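# Four arms lower a slung pipe into a trench

## Task

Using the pipe's slings, lower the pipe gently into the trench until it lies along the trench bed over its entire length. It counts as failed immediately if the pipe moves quickly while in contact with a bank or the trench, for example by being dropped from height or rolled in.

## Robot and tools

ROBOTS. Four identical i2rt Big YAM arms: arm1, arm2, arm3, arm4. Each has six revolute joints, a two-finger gripper and a wrist camera. The fixed room cameras are cam_high and cam_low; wrist cameras are arm1_cam_wrist to arm4_cam_wrist. Reach is about 1.0 m from the joint1 axis.

FRAME. Every pose is in one shared scene frame. The origin is on the floor and +z is up; units are metres. Feet (base_link), each facing its own +x:
- arm1: (-1.010, -0.478, 0.809), quat_wxyz (0.767, -0.008, -0.002, 0.641)
- arm2: (-0.307, 0.516, 0.819), quat_wxyz (0.685, -0.007, -0.006, -0.728)
- arm3: (0.612, -0.542, 0.812), quat_wxyz (0.646, 0.002, -0.005, 0.763)
- arm4: (1.210, 0.500, 0.782), quat_wxyz (0.730, 0.001, -0.002, -0.683)

The hand point sits between the finger pads, roughly 1 cm behind the tips. The fingers point along the hand's +z axis and close along its y axis. The printed hand pose can be off, more so at long reach. hand_target is where the hand would be at the joint targets the drive currently holds.

JOINTS. These are absolute targets in radians. The number after ± is the tolerance for "done".
- joint1_rad: -2.879..2.879 ±0.045. Yaw about the foot, counter-clockwise positive seen from above; 0 points along the foot's facing.
- joint2_rad: 0..3.141 ±0.14. Shoulder; 0 has the upper arm level and pointing back, and larger values lift it up and then forward.
- joint3_rad: 0..3.019 ±0.09. Elbow; 0 is folded and larger values open it.
- joint4_rad: -1.692..1.57 ±0.055. Hand pitch; positive tips the fingers up.
- joint5_rad: -1.57..1.57 ±0.03. Sideways swing; positive is toward the arm's right.
- joint6_rad: -2.094..2.094 ±0.035. Roll; positive is clockwise seen from behind the hand.
- gripper_m: 0..0.093 m ±0.003. Fingertip gap, about 50-64 N per pad.

MOVE. Arguments are arm1..arm4 (each optional) plus cameras. Each arm's object may hold:
- "joints": a dict of absolute joint targets by name.
- "target": a list of 7 numbers [x, y, z, qw, qx, qy, qz]. This is an absolute hand pose in the scene frame, in metres, in the same form as the printed hand line. The hand travels in a straight line from its hand_target toward it.
- "speed": only valid with target. It is the path's peak speed, 0.002-0.5 m/s, default 0.25; rotation is capped at twice that in rad/s.

When target is given, joints may contain only gripper_m. An unlisted arm keeps its previous command. All motions start together. All hand paths in one call finish together, paced by the slowest. A path runs 0.5-10 s and halts short if it would need longer. Each control step clips the path to within 100 mm and 20° of the measured hand, so expect the hand to end a centimetre or more off. Paths ignore obstacles and other arms. The hand can lag, drift or overshoot the speed, especially with the arm nearly straight. Unknown keys make a call invalid. Out-of-range values get it refused, and a refusal cancels the remaining move, wait and finished_scene calls in that reply.

cameras is a list of names, or "all"; it defaults to all, and [] means none.

OTHER TOOLS.
- wait(seconds 0-10, cameras): nothing new is commanded.
- zoom_image(camera, region [x0,y0,x1,y1] pixels, at most 504x504, images 672x504): works only on a camera included in the latest images.
- read_manual: gives licence texts only.
- finished_scene(scene = current scene number): ends the scene, which cannot be undone; the pipe must already be resting in place on its own.

RESULTS.
- The "move" line gives, per moved arm, "done" or its worst status.
- "as last shown" lists arms not commanded in this call; their lines are repeated from earlier.
- "pictures" gives the image order. Images may be slightly older than the state.
- joint_status and hand_status words:
  - off_target: stopped away from the target and may still be pushing.
  - time_out: each joint now holds a nearby target and keeps pushing; a loaded joint sags. Send the reported positions to relax it.
  - not_followed: withheld by the self/arm collision check ("joint command not followed" / "pose unreachable"). The arm may keep trying.
- on_its_own lists uncommanded behaviour; "held at" is a target, not a reading.
- Joint velocities are in rad/s, with the gripper in m/s; "within noise" means the arm is still.
- Joint torques are in N m, positive toward larger angles, with offsets and noise. Torques 3 and 4 wrap at ±28.

GRIPPER. When gripping a hard part, the reading is up to 0.005 m narrower than the part (some grippers read up to 0.002 wider). Closed on nothing it reads 0-0.003. A target slightly under the first-contact reading gives a light grip; about 0.005 below it gives full force. To release, command well above the reading.

TIMING. The arms hold their last command meanwhile.

AVOID.
- Dropping or rolling the pipe, or letting it move fast against a bank or the trench. Lower it slowly and evenly with all slings, at low speed.
- Releasing parts in motion, slams, and hard pushes; the arms do not stop on contact.
- Pushing anything off the work area or onto the floor.
- Hard presses between robots, including one gripper closing on another robot's fingers. These end the scene. The collision check can react late and does not cover fingers, gripper housings or wrist cameras.
- Motor heat from holding loads, stretching out or pushing at unreachable poses. MOTOR HOT appears at 85 °C. At 100 °C the arm goes limp for 30-60 s (OVER-TEMPERATURE FAULT), and its keys then read limit_stop_at_motor_heat; resend the targets afterwards.
- Occasional brief pushes on loose objects may occur.

Each tool is called after ">>>" as name([rows], argument=value, ...), one row to a line, values as JSON.

## Session

>>> move()

Scene clock: 0.00 s.
Joint torques (N m): no reading
Heat: arm1: hottest joint2_rad 29 °C; arm2: hottest gripper 29 °C; arm3: hottest joint2_rad 29 °C; arm4: hottest joint5_rad 29 °C.
Joint velocities: within noise
arm1.joint_positions: joint1_rad=+0.463 joint2_rad=+0.644 joint3_rad=+1.433 joint4_rad=-1.528 joint5_rad=-0.151 joint6_rad=+0.131 gripper_m=+0.09396
arm1.joint_status: not commanded
arm1.hand: x=-1.1007 y=-0.2799 z=+1.3245 quat_wxyz=(-0.162, +0.716, -0.571, -0.367) (m; scene frame)
arm1.hand_target: x=-1.1003 y=-0.2818 z=+1.3343 quat_wxyz=(-0.169, +0.713, -0.567, -0.376) (m; scene frame)
arm1.hand_status: not commanded
arm2.joint_positions: joint1_rad=+0.344 joint2_rad=+0.519 joint3_rad=+1.379 joint4_rad=-1.320 joint5_rad=+0.063 joint6_rad=+0.187 gripper_m=+0.09396
arm2.joint_status: not commanded
arm2.hand: x=-0.2620 y=+0.3341 z=+1.3801 quat_wxyz=(-0.439, -0.579, -0.615, +0.304) (m; scene frame)
arm2.hand_target: x=-0.2629 y=+0.3373 z=+1.3911 quat_wxyz=(-0.449, -0.575, -0.610, +0.310) (m; scene frame)
arm2.hand_status: not commanded
arm3.joint_positions: joint1_rad=-0.192 joint2_rad=+0.525 joint3_rad=+1.406 joint4_rad=-1.298 joint5_rad=-0.073 joint6_rad=+0.119 gripper_m=+0.09396
arm3.joint_status: not commanded
arm3.hand: x=+0.6033 y=-0.3522 z=+1.3879 quat_wxyz=(-0.348, +0.562, -0.618, -0.425) (m; scene frame)
arm3.hand_target: x=+0.6032 y=-0.3558 z=+1.3978 quat_wxyz=(-0.355, +0.558, -0.613, -0.433) (m; scene frame)
arm3.hand_status: not commanded
arm4.joint_positions: joint1_rad=-0.380 joint2_rad=+0.466 joint3_rad=+1.426 joint4_rad=-1.395 joint5_rad=+0.164 joint6_rad=+0.191 gripper_m=+0.09396
arm4.joint_status: not commanded
arm4.hand: x=+1.1323 y=+0.3633 z=+1.3533 quat_wxyz=(-0.305, -0.747, -0.388, +0.446) (m; scene frame)
arm4.hand_target: x=+1.1330 y=+0.3657 z=+1.3639 quat_wxyz=(-0.312, -0.741, -0.383, +0.454) (m; scene frame)
arm4.hand_status: not commanded
pictures: arm1_cam_wrist, arm2_cam_wrist, arm3_cam_wrist, arm4_cam_wrist, cam_high, cam_low

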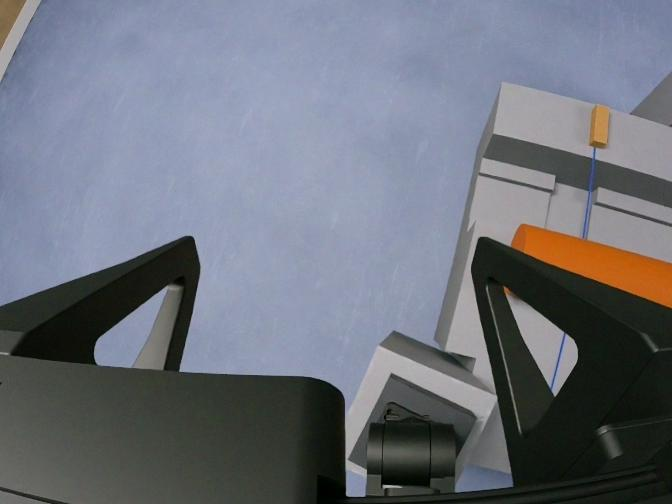

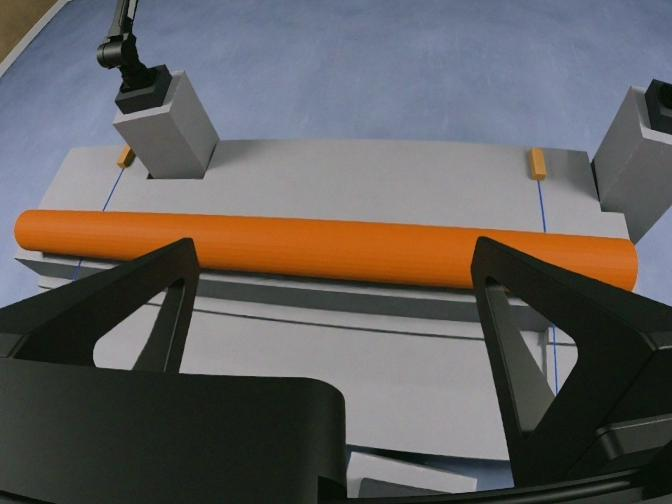

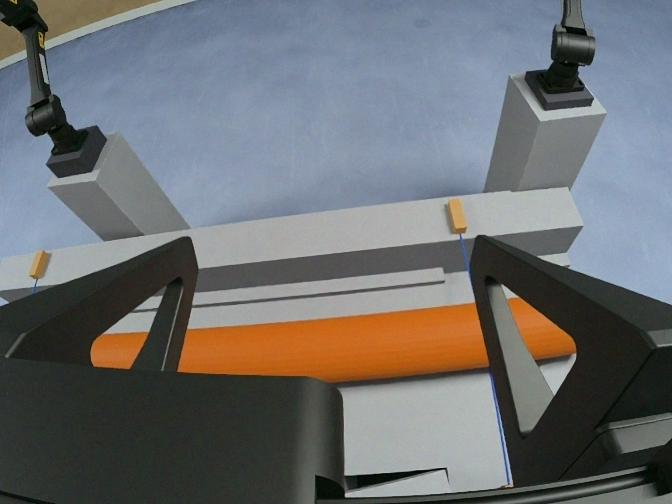

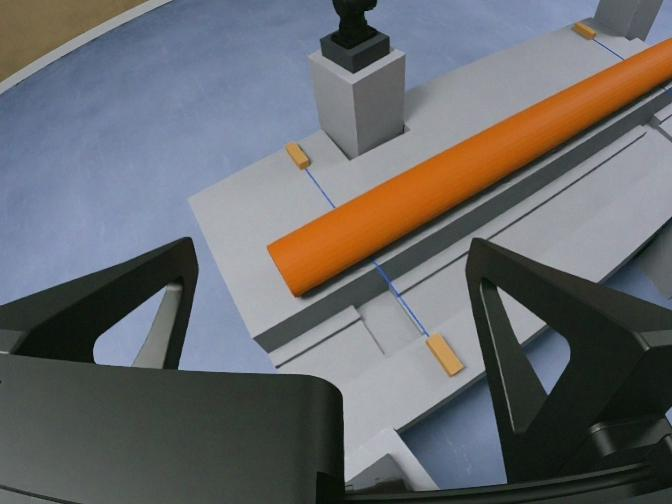

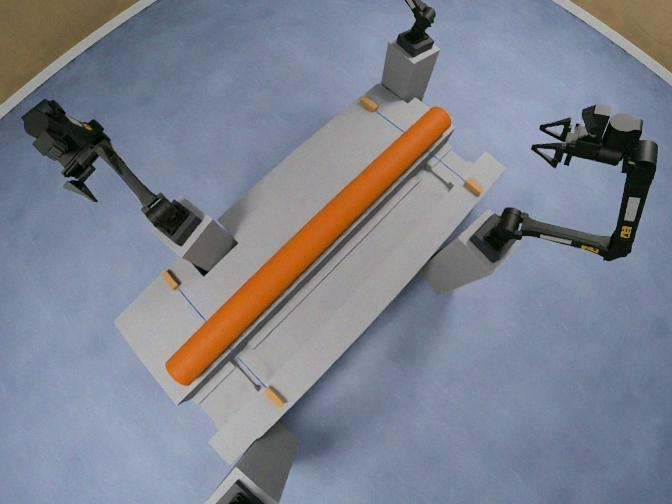

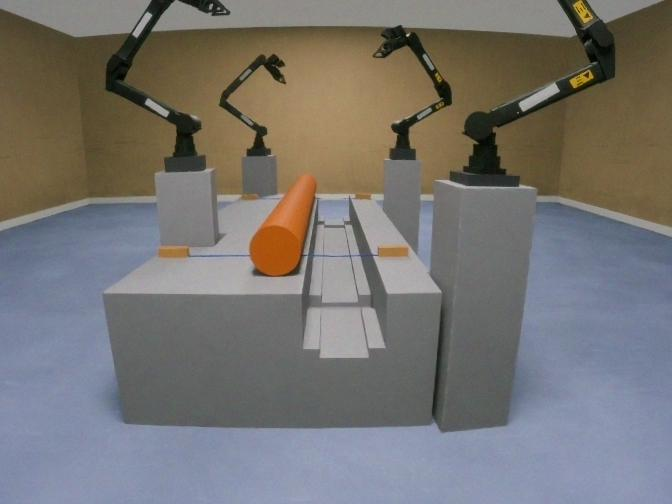

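>>> zoom_image(camera="cam_low", region=[90, 160, 450, 430])

>>> zoom_image(camera="cam_high", region=[110, 80, 510, 480])

>>> zoom_image(camera="arm4_cam_wrist", region=[180, 100, 520, 440])

Scaled by 1.400.

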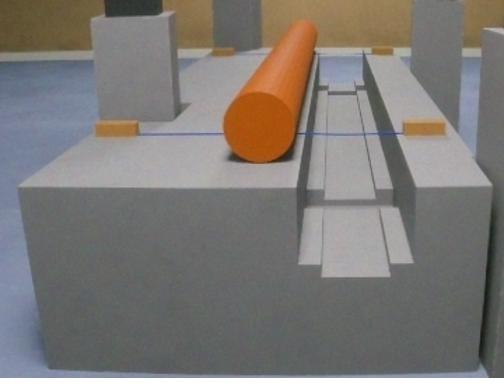

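Scaled by 1.260.

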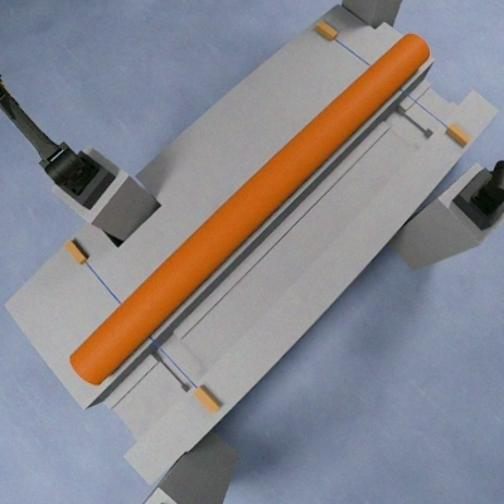

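Scaled by 1.482 from the camera's 672x504 image, which has a finer 960x720 frame.

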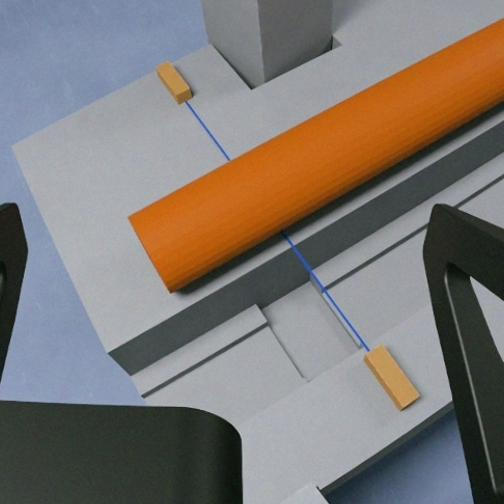

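>>> move(arm1={"target": [-0.66, -0.45, 0.95, 0, 0.7071, -0.7071, 0], "speed": 0.2}, arm2={"target": [-0.66, 0.27, 0.95, 0, 0.7071, 0.7071, 0], "speed": 0.2}, arm3={"target": [0.86, -0.47, 0.95, 0, 0.7071, -0.7071, 0], "speed": 0.2}, arm4={"target": [0.87, 0.27, 0.95, 0, 0.7071, 0.7071, 0], "speed": 0.2})

Scene clock: 66.50 s.
Joint torques (N m): arm1=[-0.5 -9.11 8.64 0.84 0.01 -0.06] | arm2=[-1.73 -13.63 13.97 -0.13 -0.08 0.08] | arm3=[1.49 -6.42 7.88 0.4 -0.1 -0.07] | arm4=[0.91 -12.28 11.33 0.46 0.09 -0.01]
Heat: arm1: hottest joint3_rad 33 °C; arm2: hottest joint3_rad 36 °C; arm3: hottest joint2_rad 29 °C; arm4: hottest joint3_rad 32 °C.
move: arm1 done; arm2 off_target; arm3 done; arm4 off_target
Joint velocities: within noise
arm1.joint_positions: joint1_rad=-1.312 joint2_rad=+1.324 joint3_rad=+0.973 joint4_rad=-1.243 joint5_rad=-0.012 joint6_rad=-1.494 gripper_m=+0.09396
arm1.joint_status: not commanded
arm1.hand: x=-0.6652 y=-0.4473 z=+0.9508 quat_wxyz=(+0.003, +0.708, -0.706, -0.004) (m; scene frame)
arm1.hand_target: x=-0.6601 y=-0.4501 z=+0.9500 quat_wxyz=(+0.000, +0.707, -0.707, +0.000) (m; scene frame)
arm1.hand_status: done (0.006 m and 0.6 deg from the pose sent, 0.603 m and 49.0 deg at the start; pose on its path clipped on 23 of 120 steps; a joint's target at an end of its range on 57 of 120 steps)
arm2.joint_positions: joint1_rad=-0.876 joint2_rad=+1.547 joint3_rad=+1.114 joint4_rad=-1.221 joint5_rad=+0.012 joint6_rad=-0.947 gripper_m=+0.09396
arm2.joint_status: not commanded
arm2.hand: x=-0.6365 y=+0.2789 z=+0.9298 quat_wxyz=(-0.006, -0.703, -0.710, -0.035) (m; scene frame)
arm2.hand_target: x=-0.6589 y=+0.2708 z=+0.9506 quat_wxyz=(+0.000, -0.707, -0.707, +0.000) (m; scene frame)
arm2.hand_status: off_target (0.032 m and 4.1 deg from the pose sent, 0.590 m and 64.7 deg at the start)
arm3.joint_positions: joint1_rad=-1.444 joint2_rad=+1.059 joint3_rad=+0.757 joint4_rad=-1.291 joint5_rad=+0.006 joint6_rad=-1.267 gripper_m=+0.09396
arm3.joint_status: not commanded
arm3.hand: x=+0.8561 y=-0.4718 z=+0.9481 quat_wxyz=(+0.006, +0.703, -0.711, -0.005) (m; scene frame)
arm3.hand_target: x=+0.8599 y=-0.4701 z=+0.9500 quat_wxyz=(+0.000, +0.707, -0.707, +0.000) (m; scene frame)
arm3.hand_status: done (0.005 m and 1.1 deg from the pose sent, 0.521 m and 66.9 deg at the start; a joint's target at an end of its range on 43 of 121 steps)
arm4.joint_positions: joint1_rad=-1.046 joint2_rad=+1.452 joint3_rad=+1.122 joint4_rad=-1.316 joint5_rad=+0.003 joint6_rad=-0.957 gripper_m=+0.09396
arm4.joint_status: not commanded
arm4.hand: x=+0.8870 y=+0.2850 z=+0.9268 quat_wxyz=(-0.008, -0.714, -0.699, -0.038) (m; scene frame)
arm4.hand_target: x=+0.8713 y=+0.2708 z=+0.9505 quat_wxyz=(+0.000, -0.707, -0.707, +0.000) (m; scene frame)
arm4.hand_status: off_target (0.032 m and 4.6 deg from the pose sent, 0.490 m and 73.3 deg at the start)
pictures: arm1_cam_wrist, arm2_cam_wrist, arm3_cam_wrist, arm4_cam_wrist, cam_high, cam_low

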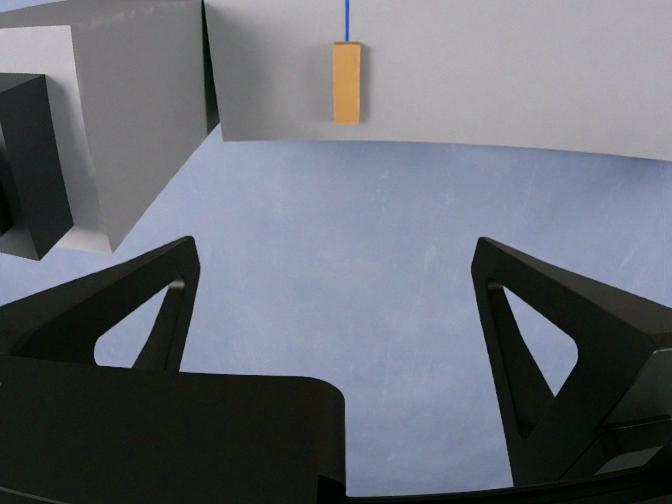

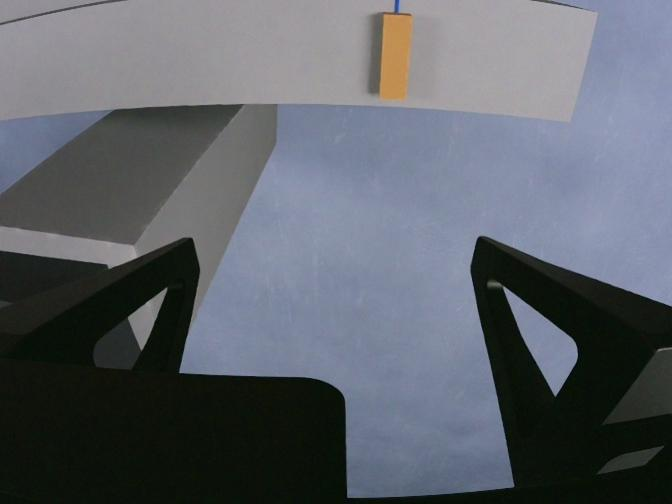

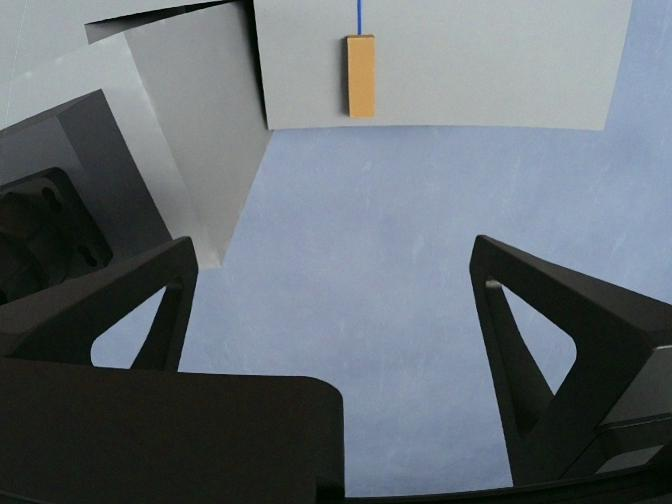

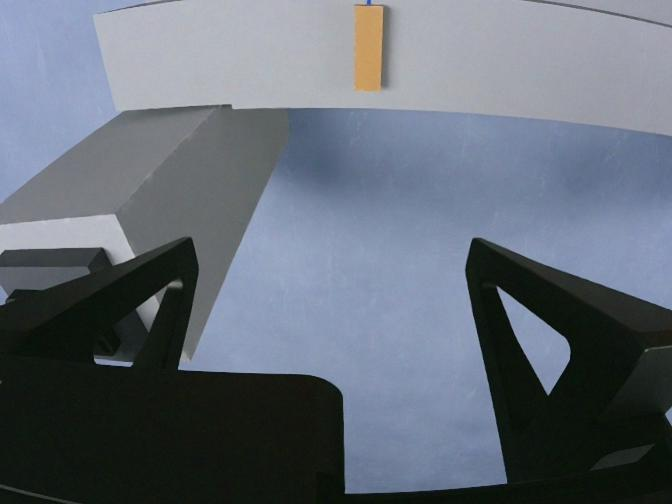

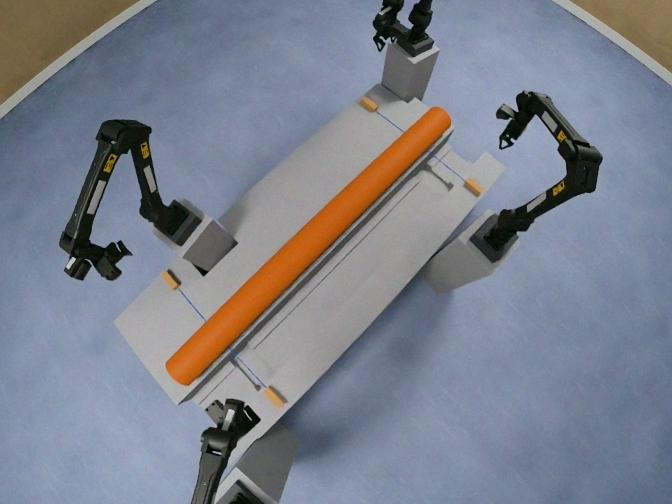

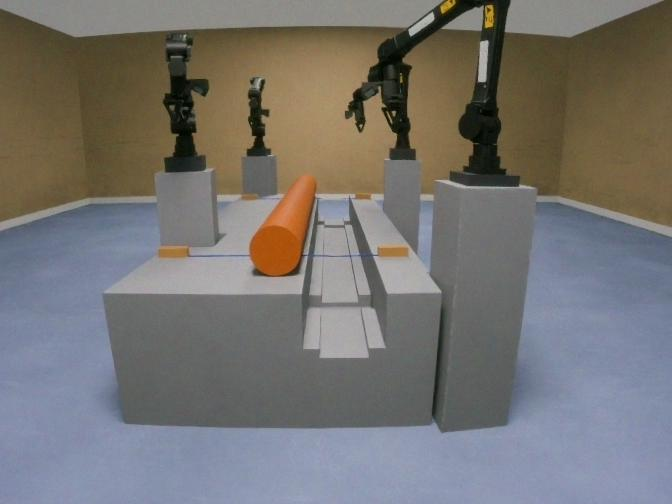

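>>> move(arm1={"target": [-0.65, -0.45, 0.75, 0, 0.7071, -0.7071, 0], "speed": 0.15}, arm2={"target": [-0.690, 0.26, 0.76, 0, 0.7071, 0.7071, 0], "speed": 0.15}, arm3={"target": [0.888, -0.474, 0.75, 0, 0.7071, -0.7071, 0], "speed": 0.15}, arm4={"target": [0.865, 0.26, 0.76, 0, 0.7071, 0.7071, 0], "speed": 0.15}, cameras=["arm1_cam_wrist", "arm2_cam_wrist", "arm3_cam_wrist", "arm4_cam_wrist"])

Scene clock: 82.90 s.
Joint torques (N m): arm1=[-0.15 -11.22 5.09 0.95 -0.01 -0.01] | arm2=[-1.85 -16.56 7.02 0.05 -0.11 0.07] | arm3=[0.44 -10.52 4.21 0.43 -0.1 -0.08] | arm4=[0.97 -13.86 5.5 0.68 0.09 0.12]
Heat: arm1: hottest joint3_rad 33 °C; arm2: hottest joint3_rad 40 °C; arm3: hottest joint3_rad 31 °C; arm4: hottest joint3_rad 33 °C.
move: arm1 done; arm2 done; arm3 done; arm4 done
Joint velocities: within noise
arm1.joint_positions: joint1_rad=-1.312 joint2_rad=+1.704 joint3_rad=+0.760 joint4_rad=-0.637 joint5_rad=-0.012 joint6_rad=-1.494 gripper_m=+0.09396
arm1.joint_status: not commanded
arm1.hand: x=-0.6500 y=-0.4481 z=+0.7550 quat_wxyz=(-0.001, +0.708, -0.706, +0.000) (m; scene frame)
arm1.hand_target: x=-0.6501 y=-0.4500 z=+0.7502 quat_wxyz=(+0.000, +0.707, -0.707, +0.000) (m; scene frame)
arm1.hand_status: done (0.005 m and 0.2 deg from the pose sent, 0.201 m and 0.6 deg at the start)
arm2.joint_positions: joint1_rad=-0.901 joint2_rad=+1.903 joint3_rad=+1.061 joint4_rad=-0.752 joint5_rad=+0.012 joint6_rad=-0.970 gripper_m=+0.09396
arm2.joint_status: not commanded
arm2.hand: x=-0.6845 y=+0.2554 z=+0.7603 quat_wxyz=(-0.001, -0.704, -0.710, -0.006) (m; scene frame)
arm2.hand_target: x=-0.6899 y=+0.2601 z=+0.7600 quat_wxyz=(+0.000, -0.707, -0.707, +0.000) (m; scene frame)
arm2.hand_status: done (0.007 m and 0.8 deg from the pose sent, 0.179 m and 4.1 deg at the start)
arm3.joint_positions: joint1_rad=-1.479 joint2_rad=+1.565 joint3_rad=+0.537 joint4_rad=-0.558 joint5_rad=+0.006 joint6_rad=-1.315 gripper_m=+0.09396
arm3.joint_status: not commanded
arm3.hand: x=+0.8844 y=-0.4718 z=+0.7502 quat_wxyz=(+0.004, +0.708, -0.706, -0.004) (m; scene frame)
arm3.hand_target: x=+0.8880 y=-0.4740 z=+0.7500 quat_wxyz=(+0.000, +0.707, -0.707, +0.000) (m; scene frame)
arm3.hand_status: done (0.004 m and 0.6 deg from the pose sent, 0.201 m and 1.1 deg at the start)
arm4.joint_positions: joint1_rad=-1.036 joint2_rad=+1.734 joint3_rad=+0.948 joint4_rad=-0.800 joint5_rad=+0.003 joint6_rad=-0.958 gripper_m=+0.09396
arm4.joint_status: not commanded
arm4.hand: x=+0.8657 y=+0.2652 z=+0.7581 quat_wxyz=(-0.003, -0.712, -0.703, -0.009) (m; scene frame)
arm4.hand_target: x=+0.8650 y=+0.2599 z=+0.7601 quat_wxyz=(+0.000, -0.707, -0.707, +0.000) (m; scene frame)
arm4.hand_status: done (0.006 m and 1.3 deg from the pose sent, 0.170 m and 4.6 deg at the start)
pictures: arm1_cam_wrist, arm2_cam_wrist, arm3_cam_wrist, arm4_cam_wrist

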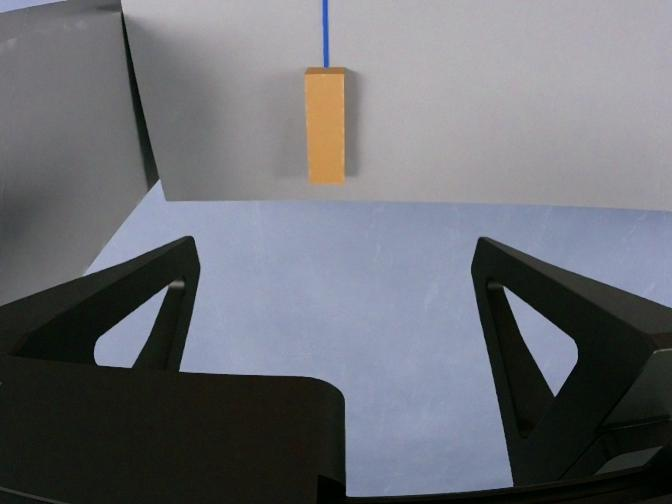

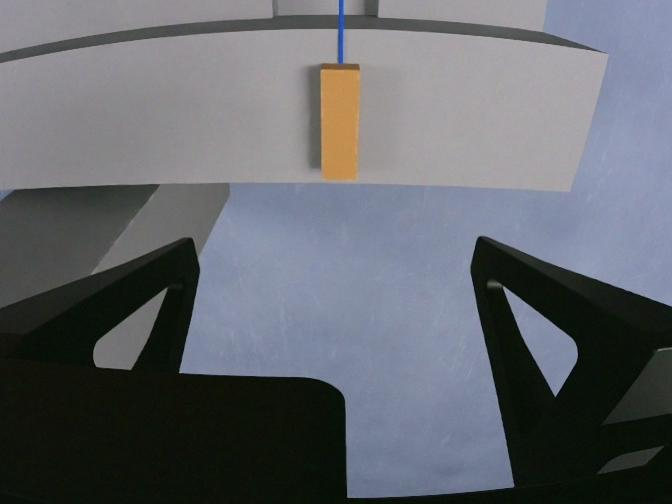

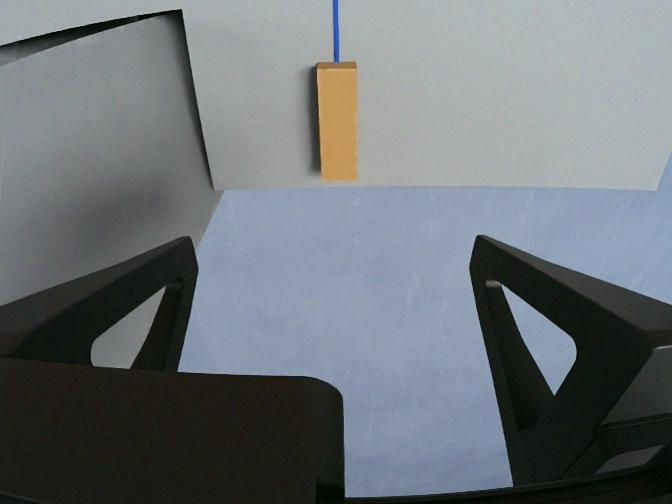

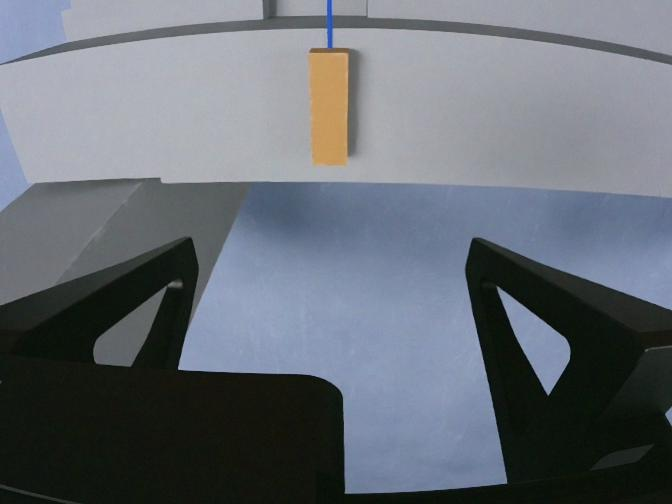

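>>> move(arm1={"target": [-0.655, -0.46, 0.65, 0, 0.7071, -0.7071, 0], "speed": 0.1}, arm2={"target": [-0.694, 0.265, 0.65, 0, 0.7071, 0.7071, 0], "speed": 0.1}, arm3={"target": [0.89, -0.483, 0.65, 0, 0.7071, -0.7071, 0], "speed": 0.1}, arm4={"target": [0.869, 0.257, 0.65, 0, 0.7071, 0.7071, 0], "speed": 0.1})

Scene clock: 93.60 s.
Joint torques (N m): arm1=[-0.97 -12.86 2.76 0.96 0.06 -0.1] | arm2=[-1.79 -17.44 5.75 0.05 -0.11 0.05] | arm3=[0.5 -12.45 2.17 0.42 -0.11 -0.05] | arm4=[0.97 -14.92 3.44 0.68 0.08 0.24]
Heat: arm1: hottest joint3_rad 33 °C; arm2: hottest joint3_rad 37 °C; arm3: hottest joint3_rad 30 °C; arm4: hottest joint3_rad 32 °C.
move: arm1 done; arm2 done; arm3 done; arm4 done
Joint velocities: within noise
arm1.joint_positions: joint1_rad=-1.331 joint2_rad=+1.981 joint3_rad=+0.738 joint4_rad=-0.334 joint5_rad=-0.012 joint6_rad=-1.509 gripper_m=+0.09396
arm1.joint_status: not commanded
arm1.hand: x=-0.6522 y=-0.4561 z=+0.6567 quat_wxyz=(-0.003, +0.707, -0.707, +0.002) (m; scene frame)
arm1.hand_target: x=-0.6551 y=-0.4599 z=+0.6503 quat_wxyz=(+0.000, +0.707, -0.707, +0.000) (m; scene frame)
arm1.hand_status: done (0.008 m and 0.4 deg from the pose sent, 0.106 m and 0.3 deg at the start)
arm2.joint_positions: joint1_rad=-0.918 joint2_rad=+2.148 joint3_rad=+1.050 joint4_rad=-0.504 joint5_rad=+0.012 joint6_rad=-0.987 gripper_m=+0.09396
arm2.joint_status: not commanded
arm2.hand: x=-0.6838 y=+0.2634 z=+0.6495 quat_wxyz=(-0.002, -0.704, -0.710, -0.010) (m; scene frame)
arm2.hand_target: x=-0.6938 y=+0.2651 z=+0.6500 quat_wxyz=(+0.000, -0.707, -0.707, +0.000) (m; scene frame)
arm2.hand_status: done (0.010 m and 1.2 deg from the pose sent, 0.111 m and 0.8 deg at the start)
arm3.joint_positions: joint1_rad=-1.514 joint2_rad=+1.933 joint3_rad=+0.524 joint4_rad=-0.181 joint5_rad=+0.006 joint6_rad=-1.351 gripper_m=+0.09396
arm3.joint_status: not commanded
arm3.hand: x=+0.8821 y=-0.4817 z=+0.6511 quat_wxyz=(+0.006, +0.708, -0.706, -0.005) (m; scene frame)
arm3.hand_target: x=+0.8900 y=-0.4830 z=+0.6502 quat_wxyz=(+0.000, +0.707, -0.707, +0.000) (m; scene frame)
arm3.hand_status: done (0.008 m and 0.9 deg from the pose sent, 0.101 m and 0.6 deg at the start)
arm4.joint_positions: joint1_rad=-1.026 joint2_rad=+1.986 joint3_rad=+0.914 joint4_rad=-0.509 joint5_rad=+0.003 joint6_rad=-0.958 gripper_m=+0.09396
arm4.joint_status: not commanded
arm4.hand: x=+0.8679 y=+0.2611 z=+0.6495 quat_wxyz=(-0.002, -0.708, -0.706, -0.006) (m; scene frame)
arm4.hand_target: x=+0.8690 y=+0.2570 z=+0.6500 quat_wxyz=(+0.000, -0.707, -0.707, +0.000) (m; scene frame)
arm4.hand_status: done (0.004 m and 0.7 deg from the pose sent, 0.108 m and 1.3 deg at the start)
pictures: arm1_cam_wrist, arm2_cam_wrist, arm3_cam_wrist, arm4_cam_wrist, cam_high, cam_low

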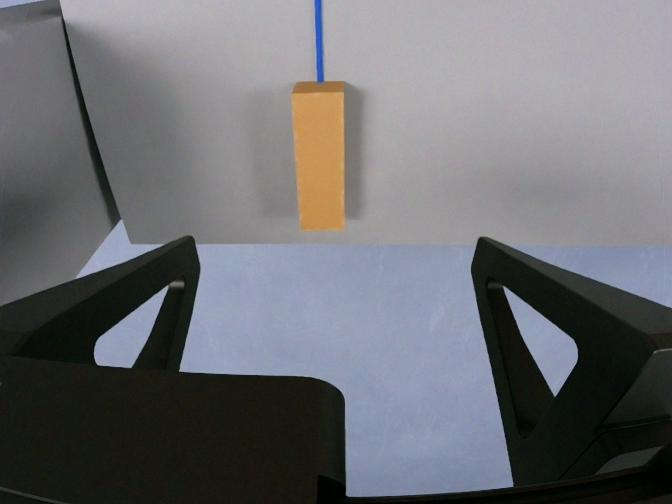

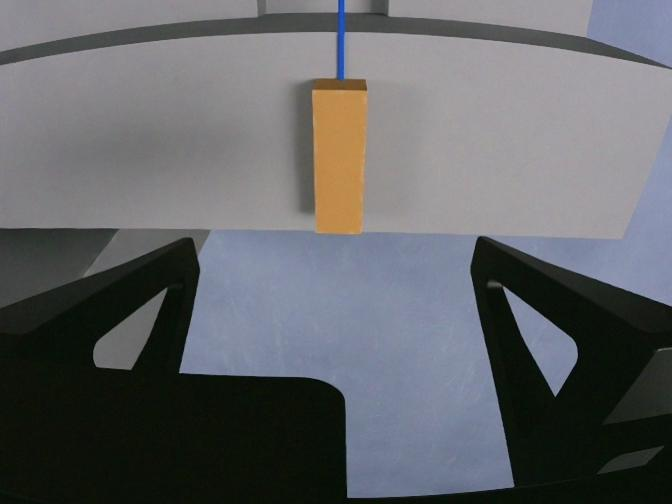

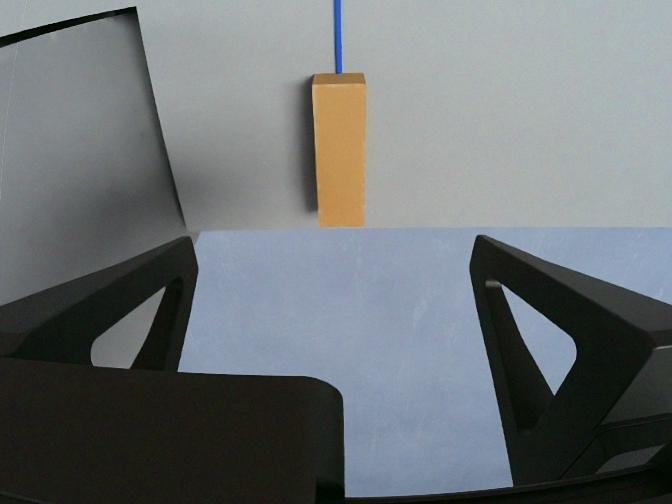

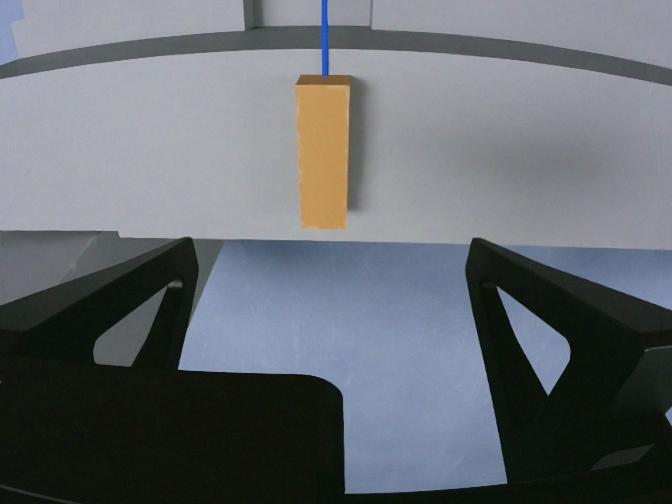

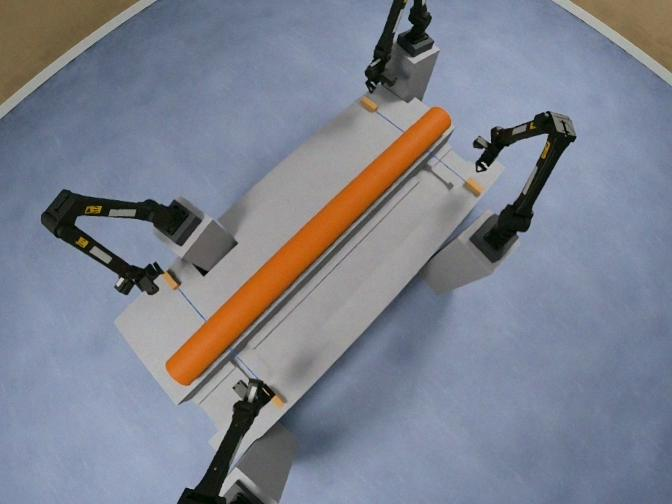

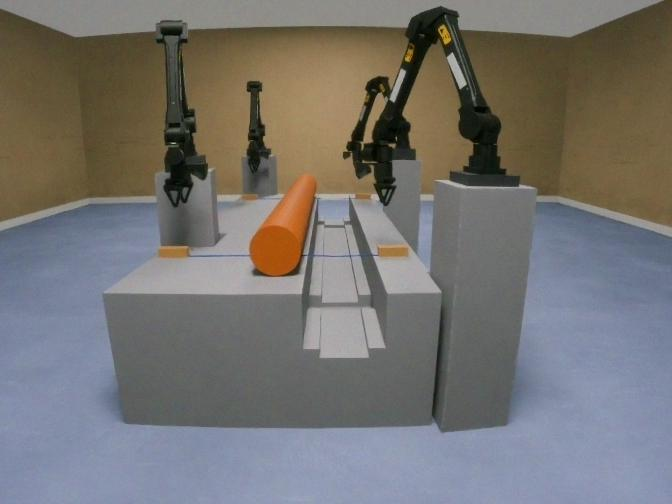

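>>> move(arm1={"target": [-0.662, -0.472, 0.57, 0, 0.7071, -0.7071, 0], "speed": 0.08}, arm2={"target": [-0.698, 0.275, 0.575, 0, 0.7071, 0.7071, 0], "speed": 0.08}, arm3={"target": [0.894, -0.491, 0.575, 0, 0.7071, -0.7071, 0], "speed": 0.08}, arm4={"target": [0.875, 0.265, 0.575, 0, 0.7071, 0.7071, 0], "speed": 0.08})

Scene clock: 105.90 s.
Joint torques (N m): arm1=[-0.56 -12.34 1.98 1.11 0.02 -0.09] | arm2=[-1.73 -17.49 5.72 0.02 -0.1 0.06] | arm3=[0.56 -14.04 0.17 0.42 -0.1 -0.06] | arm4=[0.44 -15.15 2.61 0.68 0.09 0.14]
Heat: arm1: hottest joint3_rad 32 °C; arm2: hottest joint3_rad 36 °C; arm3: hottest joint2_rad 30 °C; arm4: hottest joint3_rad 32 °C.
move: arm1 done; arm2 off_target; arm3 done; arm4 done
Joint velocities: within noise
arm1.joint_positions: joint1_rad=-1.363 joint2_rad=+2.228 joint3_rad=+0.761 joint4_rad=-0.120 joint5_rad=-0.011 joint6_rad=-1.540 gripper_m=+0.09396
arm1.joint_status: not commanded
arm1.hand: x=-0.6648 y=-0.4687 z=+0.5765 quat_wxyz=(+0.000, +0.707, -0.707, -0.002) (m; scene frame)
arm1.hand_target: x=-0.6621 y=-0.4720 z=+0.5702 quat_wxyz=(+0.000, +0.707, -0.707, +0.000) (m; scene frame)
arm1.hand_status: done (0.008 m and 0.2 deg from the pose sent, 0.089 m and 0.4 deg at the start)
arm2.joint_positions: joint1_rad=-0.944 joint2_rad=+2.327 joint3_rad=+1.077 joint4_rad=-0.362 joint5_rad=+0.012 joint6_rad=-1.012 gripper_m=+0.09396
arm2.joint_status: not commanded
arm2.hand: x=-0.6812 y=+0.2777 z=+0.5754 quat_wxyz=(-0.004, -0.704, -0.710, -0.015) (m; scene frame)
arm2.hand_target: x=-0.6979 y=+0.2752 z=+0.5755 quat_wxyz=(+0.000, -0.707, -0.707, +0.000) (m; scene frame)
arm2.hand_status: off_target (0.017 m and 1.8 deg from the pose sent, 0.077 m and 1.2 deg at the start)
arm3.joint_positions: joint1_rad=-1.547 joint2_rad=+2.218 joint3_rad=+0.600 joint4_rad=+0.038 joint5_rad=+0.006 joint6_rad=-1.383 gripper_m=+0.09396
arm3.joint_status: not commanded
arm3.hand: x=+0.8918 y=-0.4884 z=+0.5776 quat_wxyz=(+0.001, +0.708, -0.707, -0.002) (m; scene frame)
arm3.hand_target: x=+0.8940 y=-0.4910 z=+0.5751 quat_wxyz=(+0.000, +0.707, -0.707, +0.000) (m; scene frame)
arm3.hand_status: done (0.004 m and 0.3 deg from the pose sent, 0.078 m and 0.9 deg at the start)
arm4.joint_positions: joint1_rad=-1.026 joint2_rad=+2.175 joint3_rad=+0.911 joint4_rad=-0.320 joint5_rad=+0.003 joint6_rad=-0.958 gripper_m=+0.09396
arm4.joint_status: not commanded
arm4.hand: x=+0.8783 y=+0.2680 z=+0.5746 quat_wxyz=(-0.002, -0.708, -0.706, -0.007) (m; scene frame)
arm4.hand_target: x=+0.8749 y=+0.2650 z=+0.5751 quat_wxyz=(+0.000, -0.707, -0.707, +0.000) (m; scene frame)
arm4.hand_status: done (0.004 m and 0.9 deg from the pose sent, 0.075 m and 0.7 deg at the start)
pictures: arm1_cam_wrist, arm2_cam_wrist, arm3_cam_wrist, arm4_cam_wrist, cam_high, cam_low

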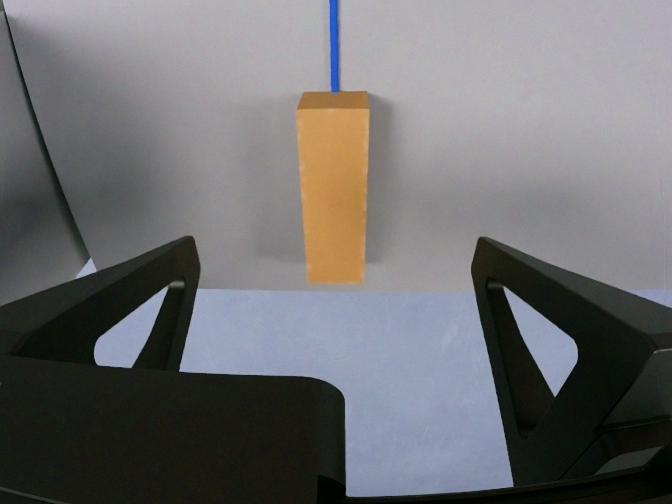

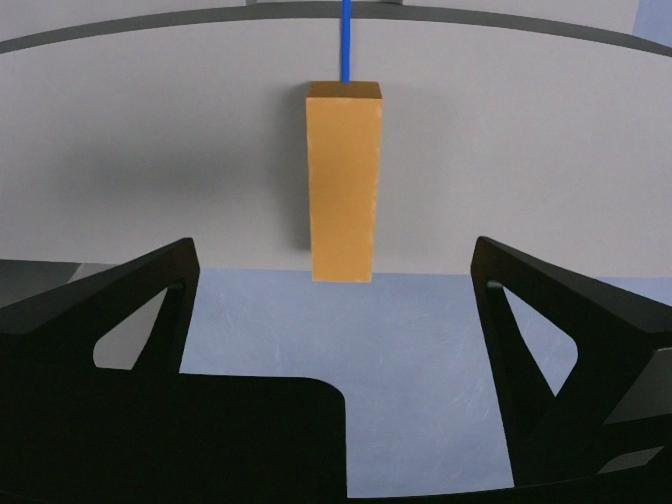

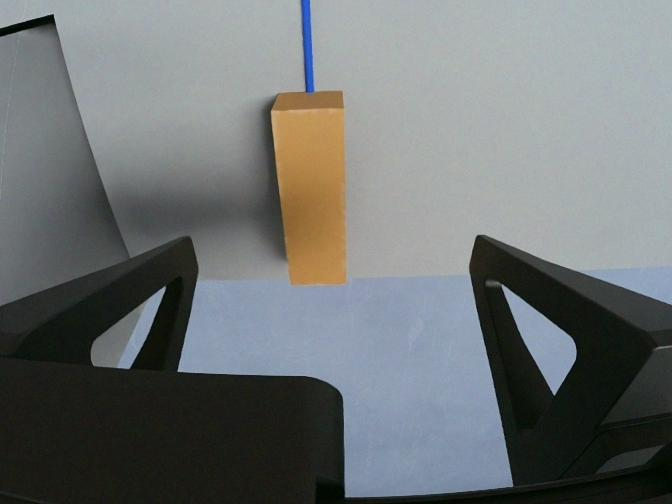

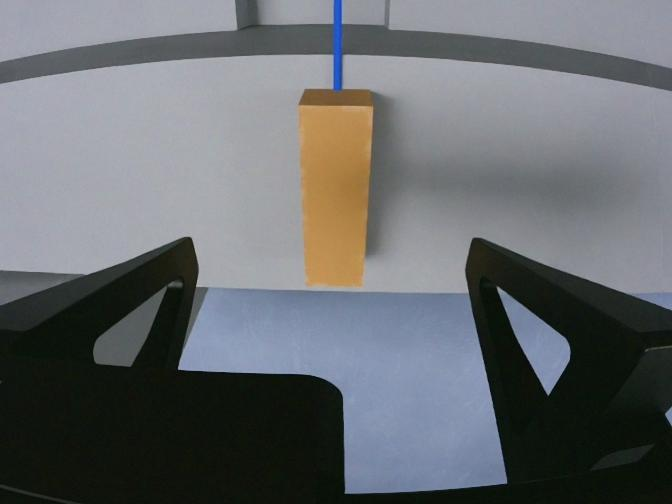

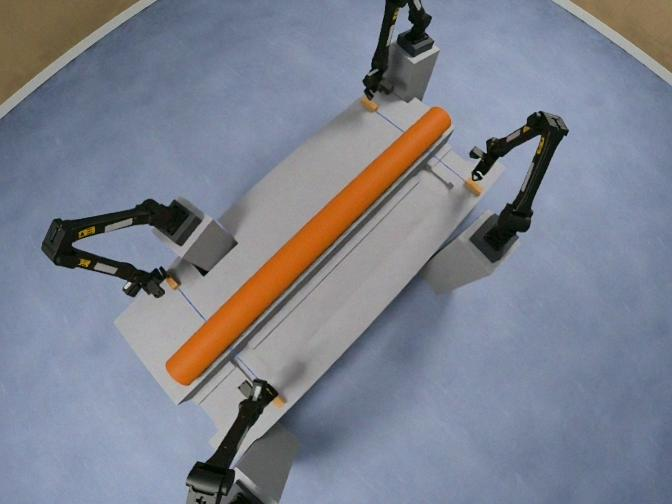

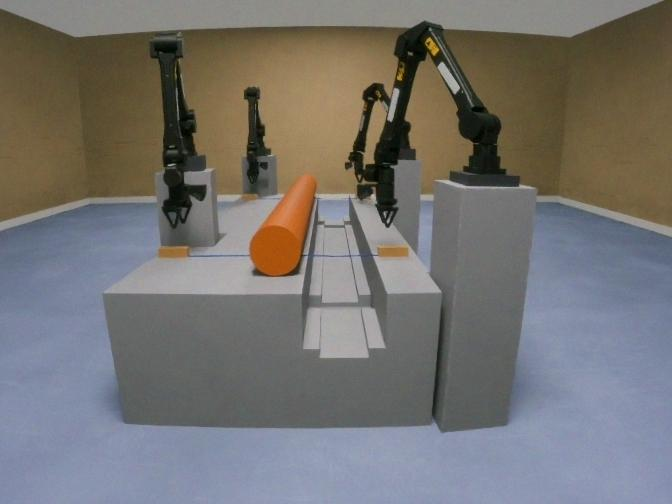

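>>> move(arm1={"target": [-0.662, -0.478, 0.522, 0, 0.7071, -0.7071, 0], "speed": 0.06}, arm2={"target": [-0.706, 0.279, 0.53, 0, 0.7071, 0.7071, 0], "speed": 0.06}, arm3={"target": [0.883, -0.501, 0.528, 0, 0.7071, -0.7071, 0], "speed": 0.06}, arm4={"target": [0.878, 0.272, 0.53, 0, 0.7071, 0.7071, 0], "speed": 0.06})

Scene clock: 117.27 s.
Joint torques (N m): arm1=[-0.91 -12.98 0.76 1.03 0.05 -0.09] | arm2=[-1.73 -17.96 5.15 0.02 -0.09 0.03] | arm3=[0.5 -14.21 -0.92 0.5 -0.1 -0.07] | arm4=[-0.32 -15.15 2.95 0.69 0.1 0.02]
Heat: arm1: hottest joint3_rad 31 °C; arm2: hottest joint3_rad 35 °C; arm3: hottest joint2_rad 30 °C; arm4: hottest joint3_rad 32 °C.
move: arm1 done; arm2 off_target; arm3 done; arm4 off_target
Joint velocities: within noise
arm1.joint_positions: joint1_rad=-1.378 joint2_rad=+2.375 joint3_rad=+0.823 joint4_rad=-0.029 joint5_rad=-0.011 joint6_rad=-1.556 gripper_m=+0.09396
arm1.joint_status: not commanded
arm1.hand: x=-0.6600 y=-0.4743 z=+0.5301 quat_wxyz=(-0.002, +0.707, -0.707, +0.000) (m; scene frame)
arm1.hand_target: x=-0.6621 y=-0.4779 z=+0.5223 quat_wxyz=(+0.000, +0.707, -0.707, +0.000) (m; scene frame)
arm1.hand_status: done (0.009 m and 0.2 deg from the pose sent, 0.055 m and 0.2 deg at the start)
arm2.joint_positions: joint1_rad=-0.961 joint2_rad=+2.443 joint3_rad=+1.142 joint4_rad=-0.305 joint5_rad=+0.013 joint6_rad=-1.030 gripper_m=+0.09396
arm2.joint_status: not commanded
arm2.hand: x=-0.6918 y=+0.2795 z=+0.5324 quat_wxyz=(-0.003, -0.704, -0.710, -0.012) (m; scene frame)
arm2.hand_target: x=-0.7059 y=+0.2791 z=+0.5304 quat_wxyz=(+0.000, -0.707, -0.707, +0.000) (m; scene frame)
arm2.hand_status: off_target (0.014 m and 1.5 deg from the pose sent, 0.052 m and 1.8 deg at the start)
arm3.joint_positions: joint1_rad=-1.577 joint2_rad=+2.390 joint3_rad=+0.634 joint4_rad=+0.178 joint5_rad=+0.007 joint6_rad=-1.413 gripper_m=+0.09396
arm3.joint_status: not commanded
arm3.hand: x=+0.8825 y=-0.4982 z=+0.5313 quat_wxyz=(+0.000, +0.708, -0.707, -0.002) (m; scene frame)
arm3.hand_target: x=+0.8829 y=-0.5010 z=+0.5281 quat_wxyz=(+0.000, +0.707, -0.707, +0.000) (m; scene frame)
arm3.hand_status: done (0.004 m and 0.2 deg from the pose sent, 0.052 m and 0.3 deg at the start)
arm4.joint_positions: joint1_rad=-1.026 joint2_rad=+2.294 joint3_rad=+0.914 joint4_rad=-0.218 joint5_rad=+0.003 joint6_rad=-0.958 gripper_m=+0.09396
arm4.joint_status: not commanded
arm4.hand: x=+0.8913 y=+0.2768 z=+0.5299 quat_wxyz=(-0.003, -0.708, -0.706, -0.014) (m; scene frame)
arm4.hand_target: x=+0.8781 y=+0.2722 z=+0.5304 quat_wxyz=(+0.000, -0.707, -0.707, +0.000) (m; scene frame)
arm4.hand_status: off_target (0.014 m and 1.7 deg from the pose sent, 0.045 m and 0.9 deg at the start)
pictures: arm1_cam_wrist, arm2_cam_wrist, arm3_cam_wrist, arm4_cam_wrist, cam_high, cam_low

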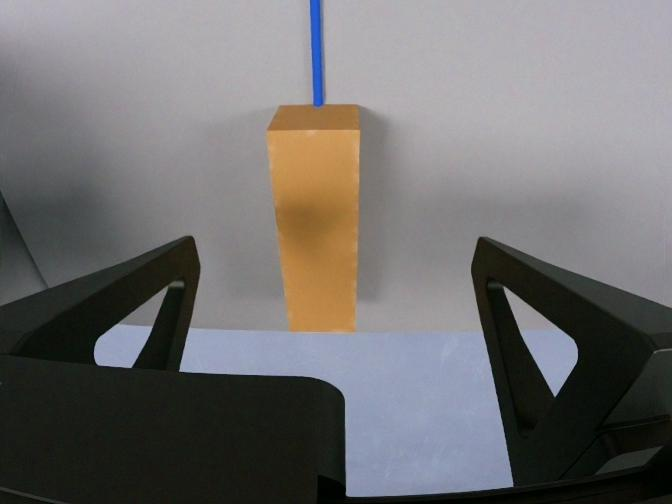

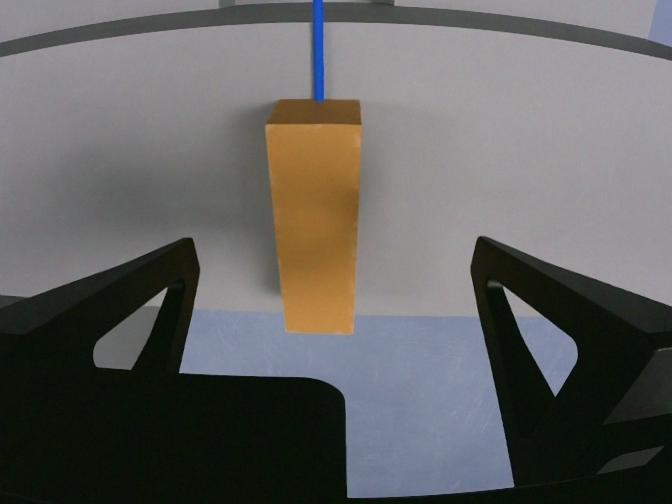

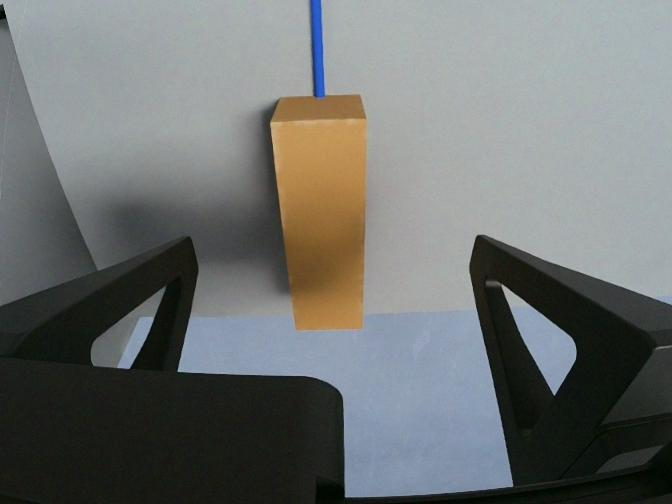

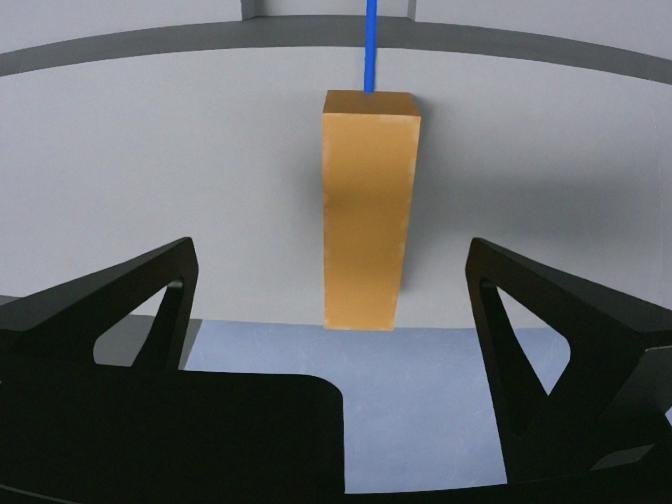

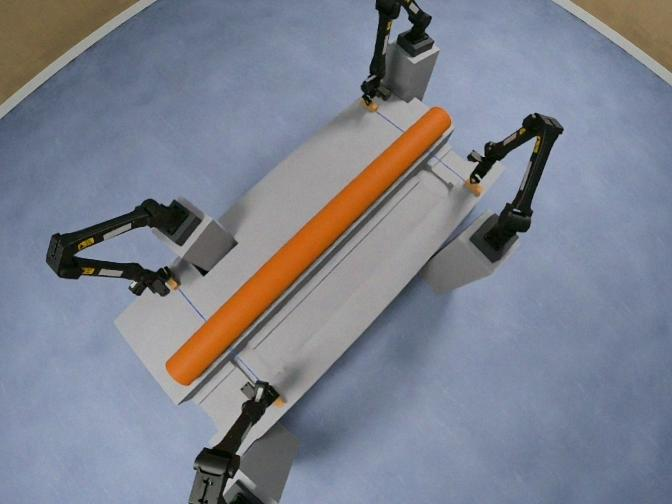

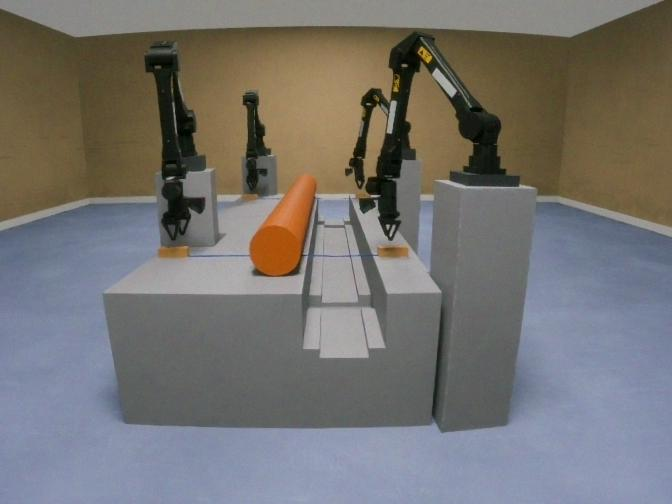

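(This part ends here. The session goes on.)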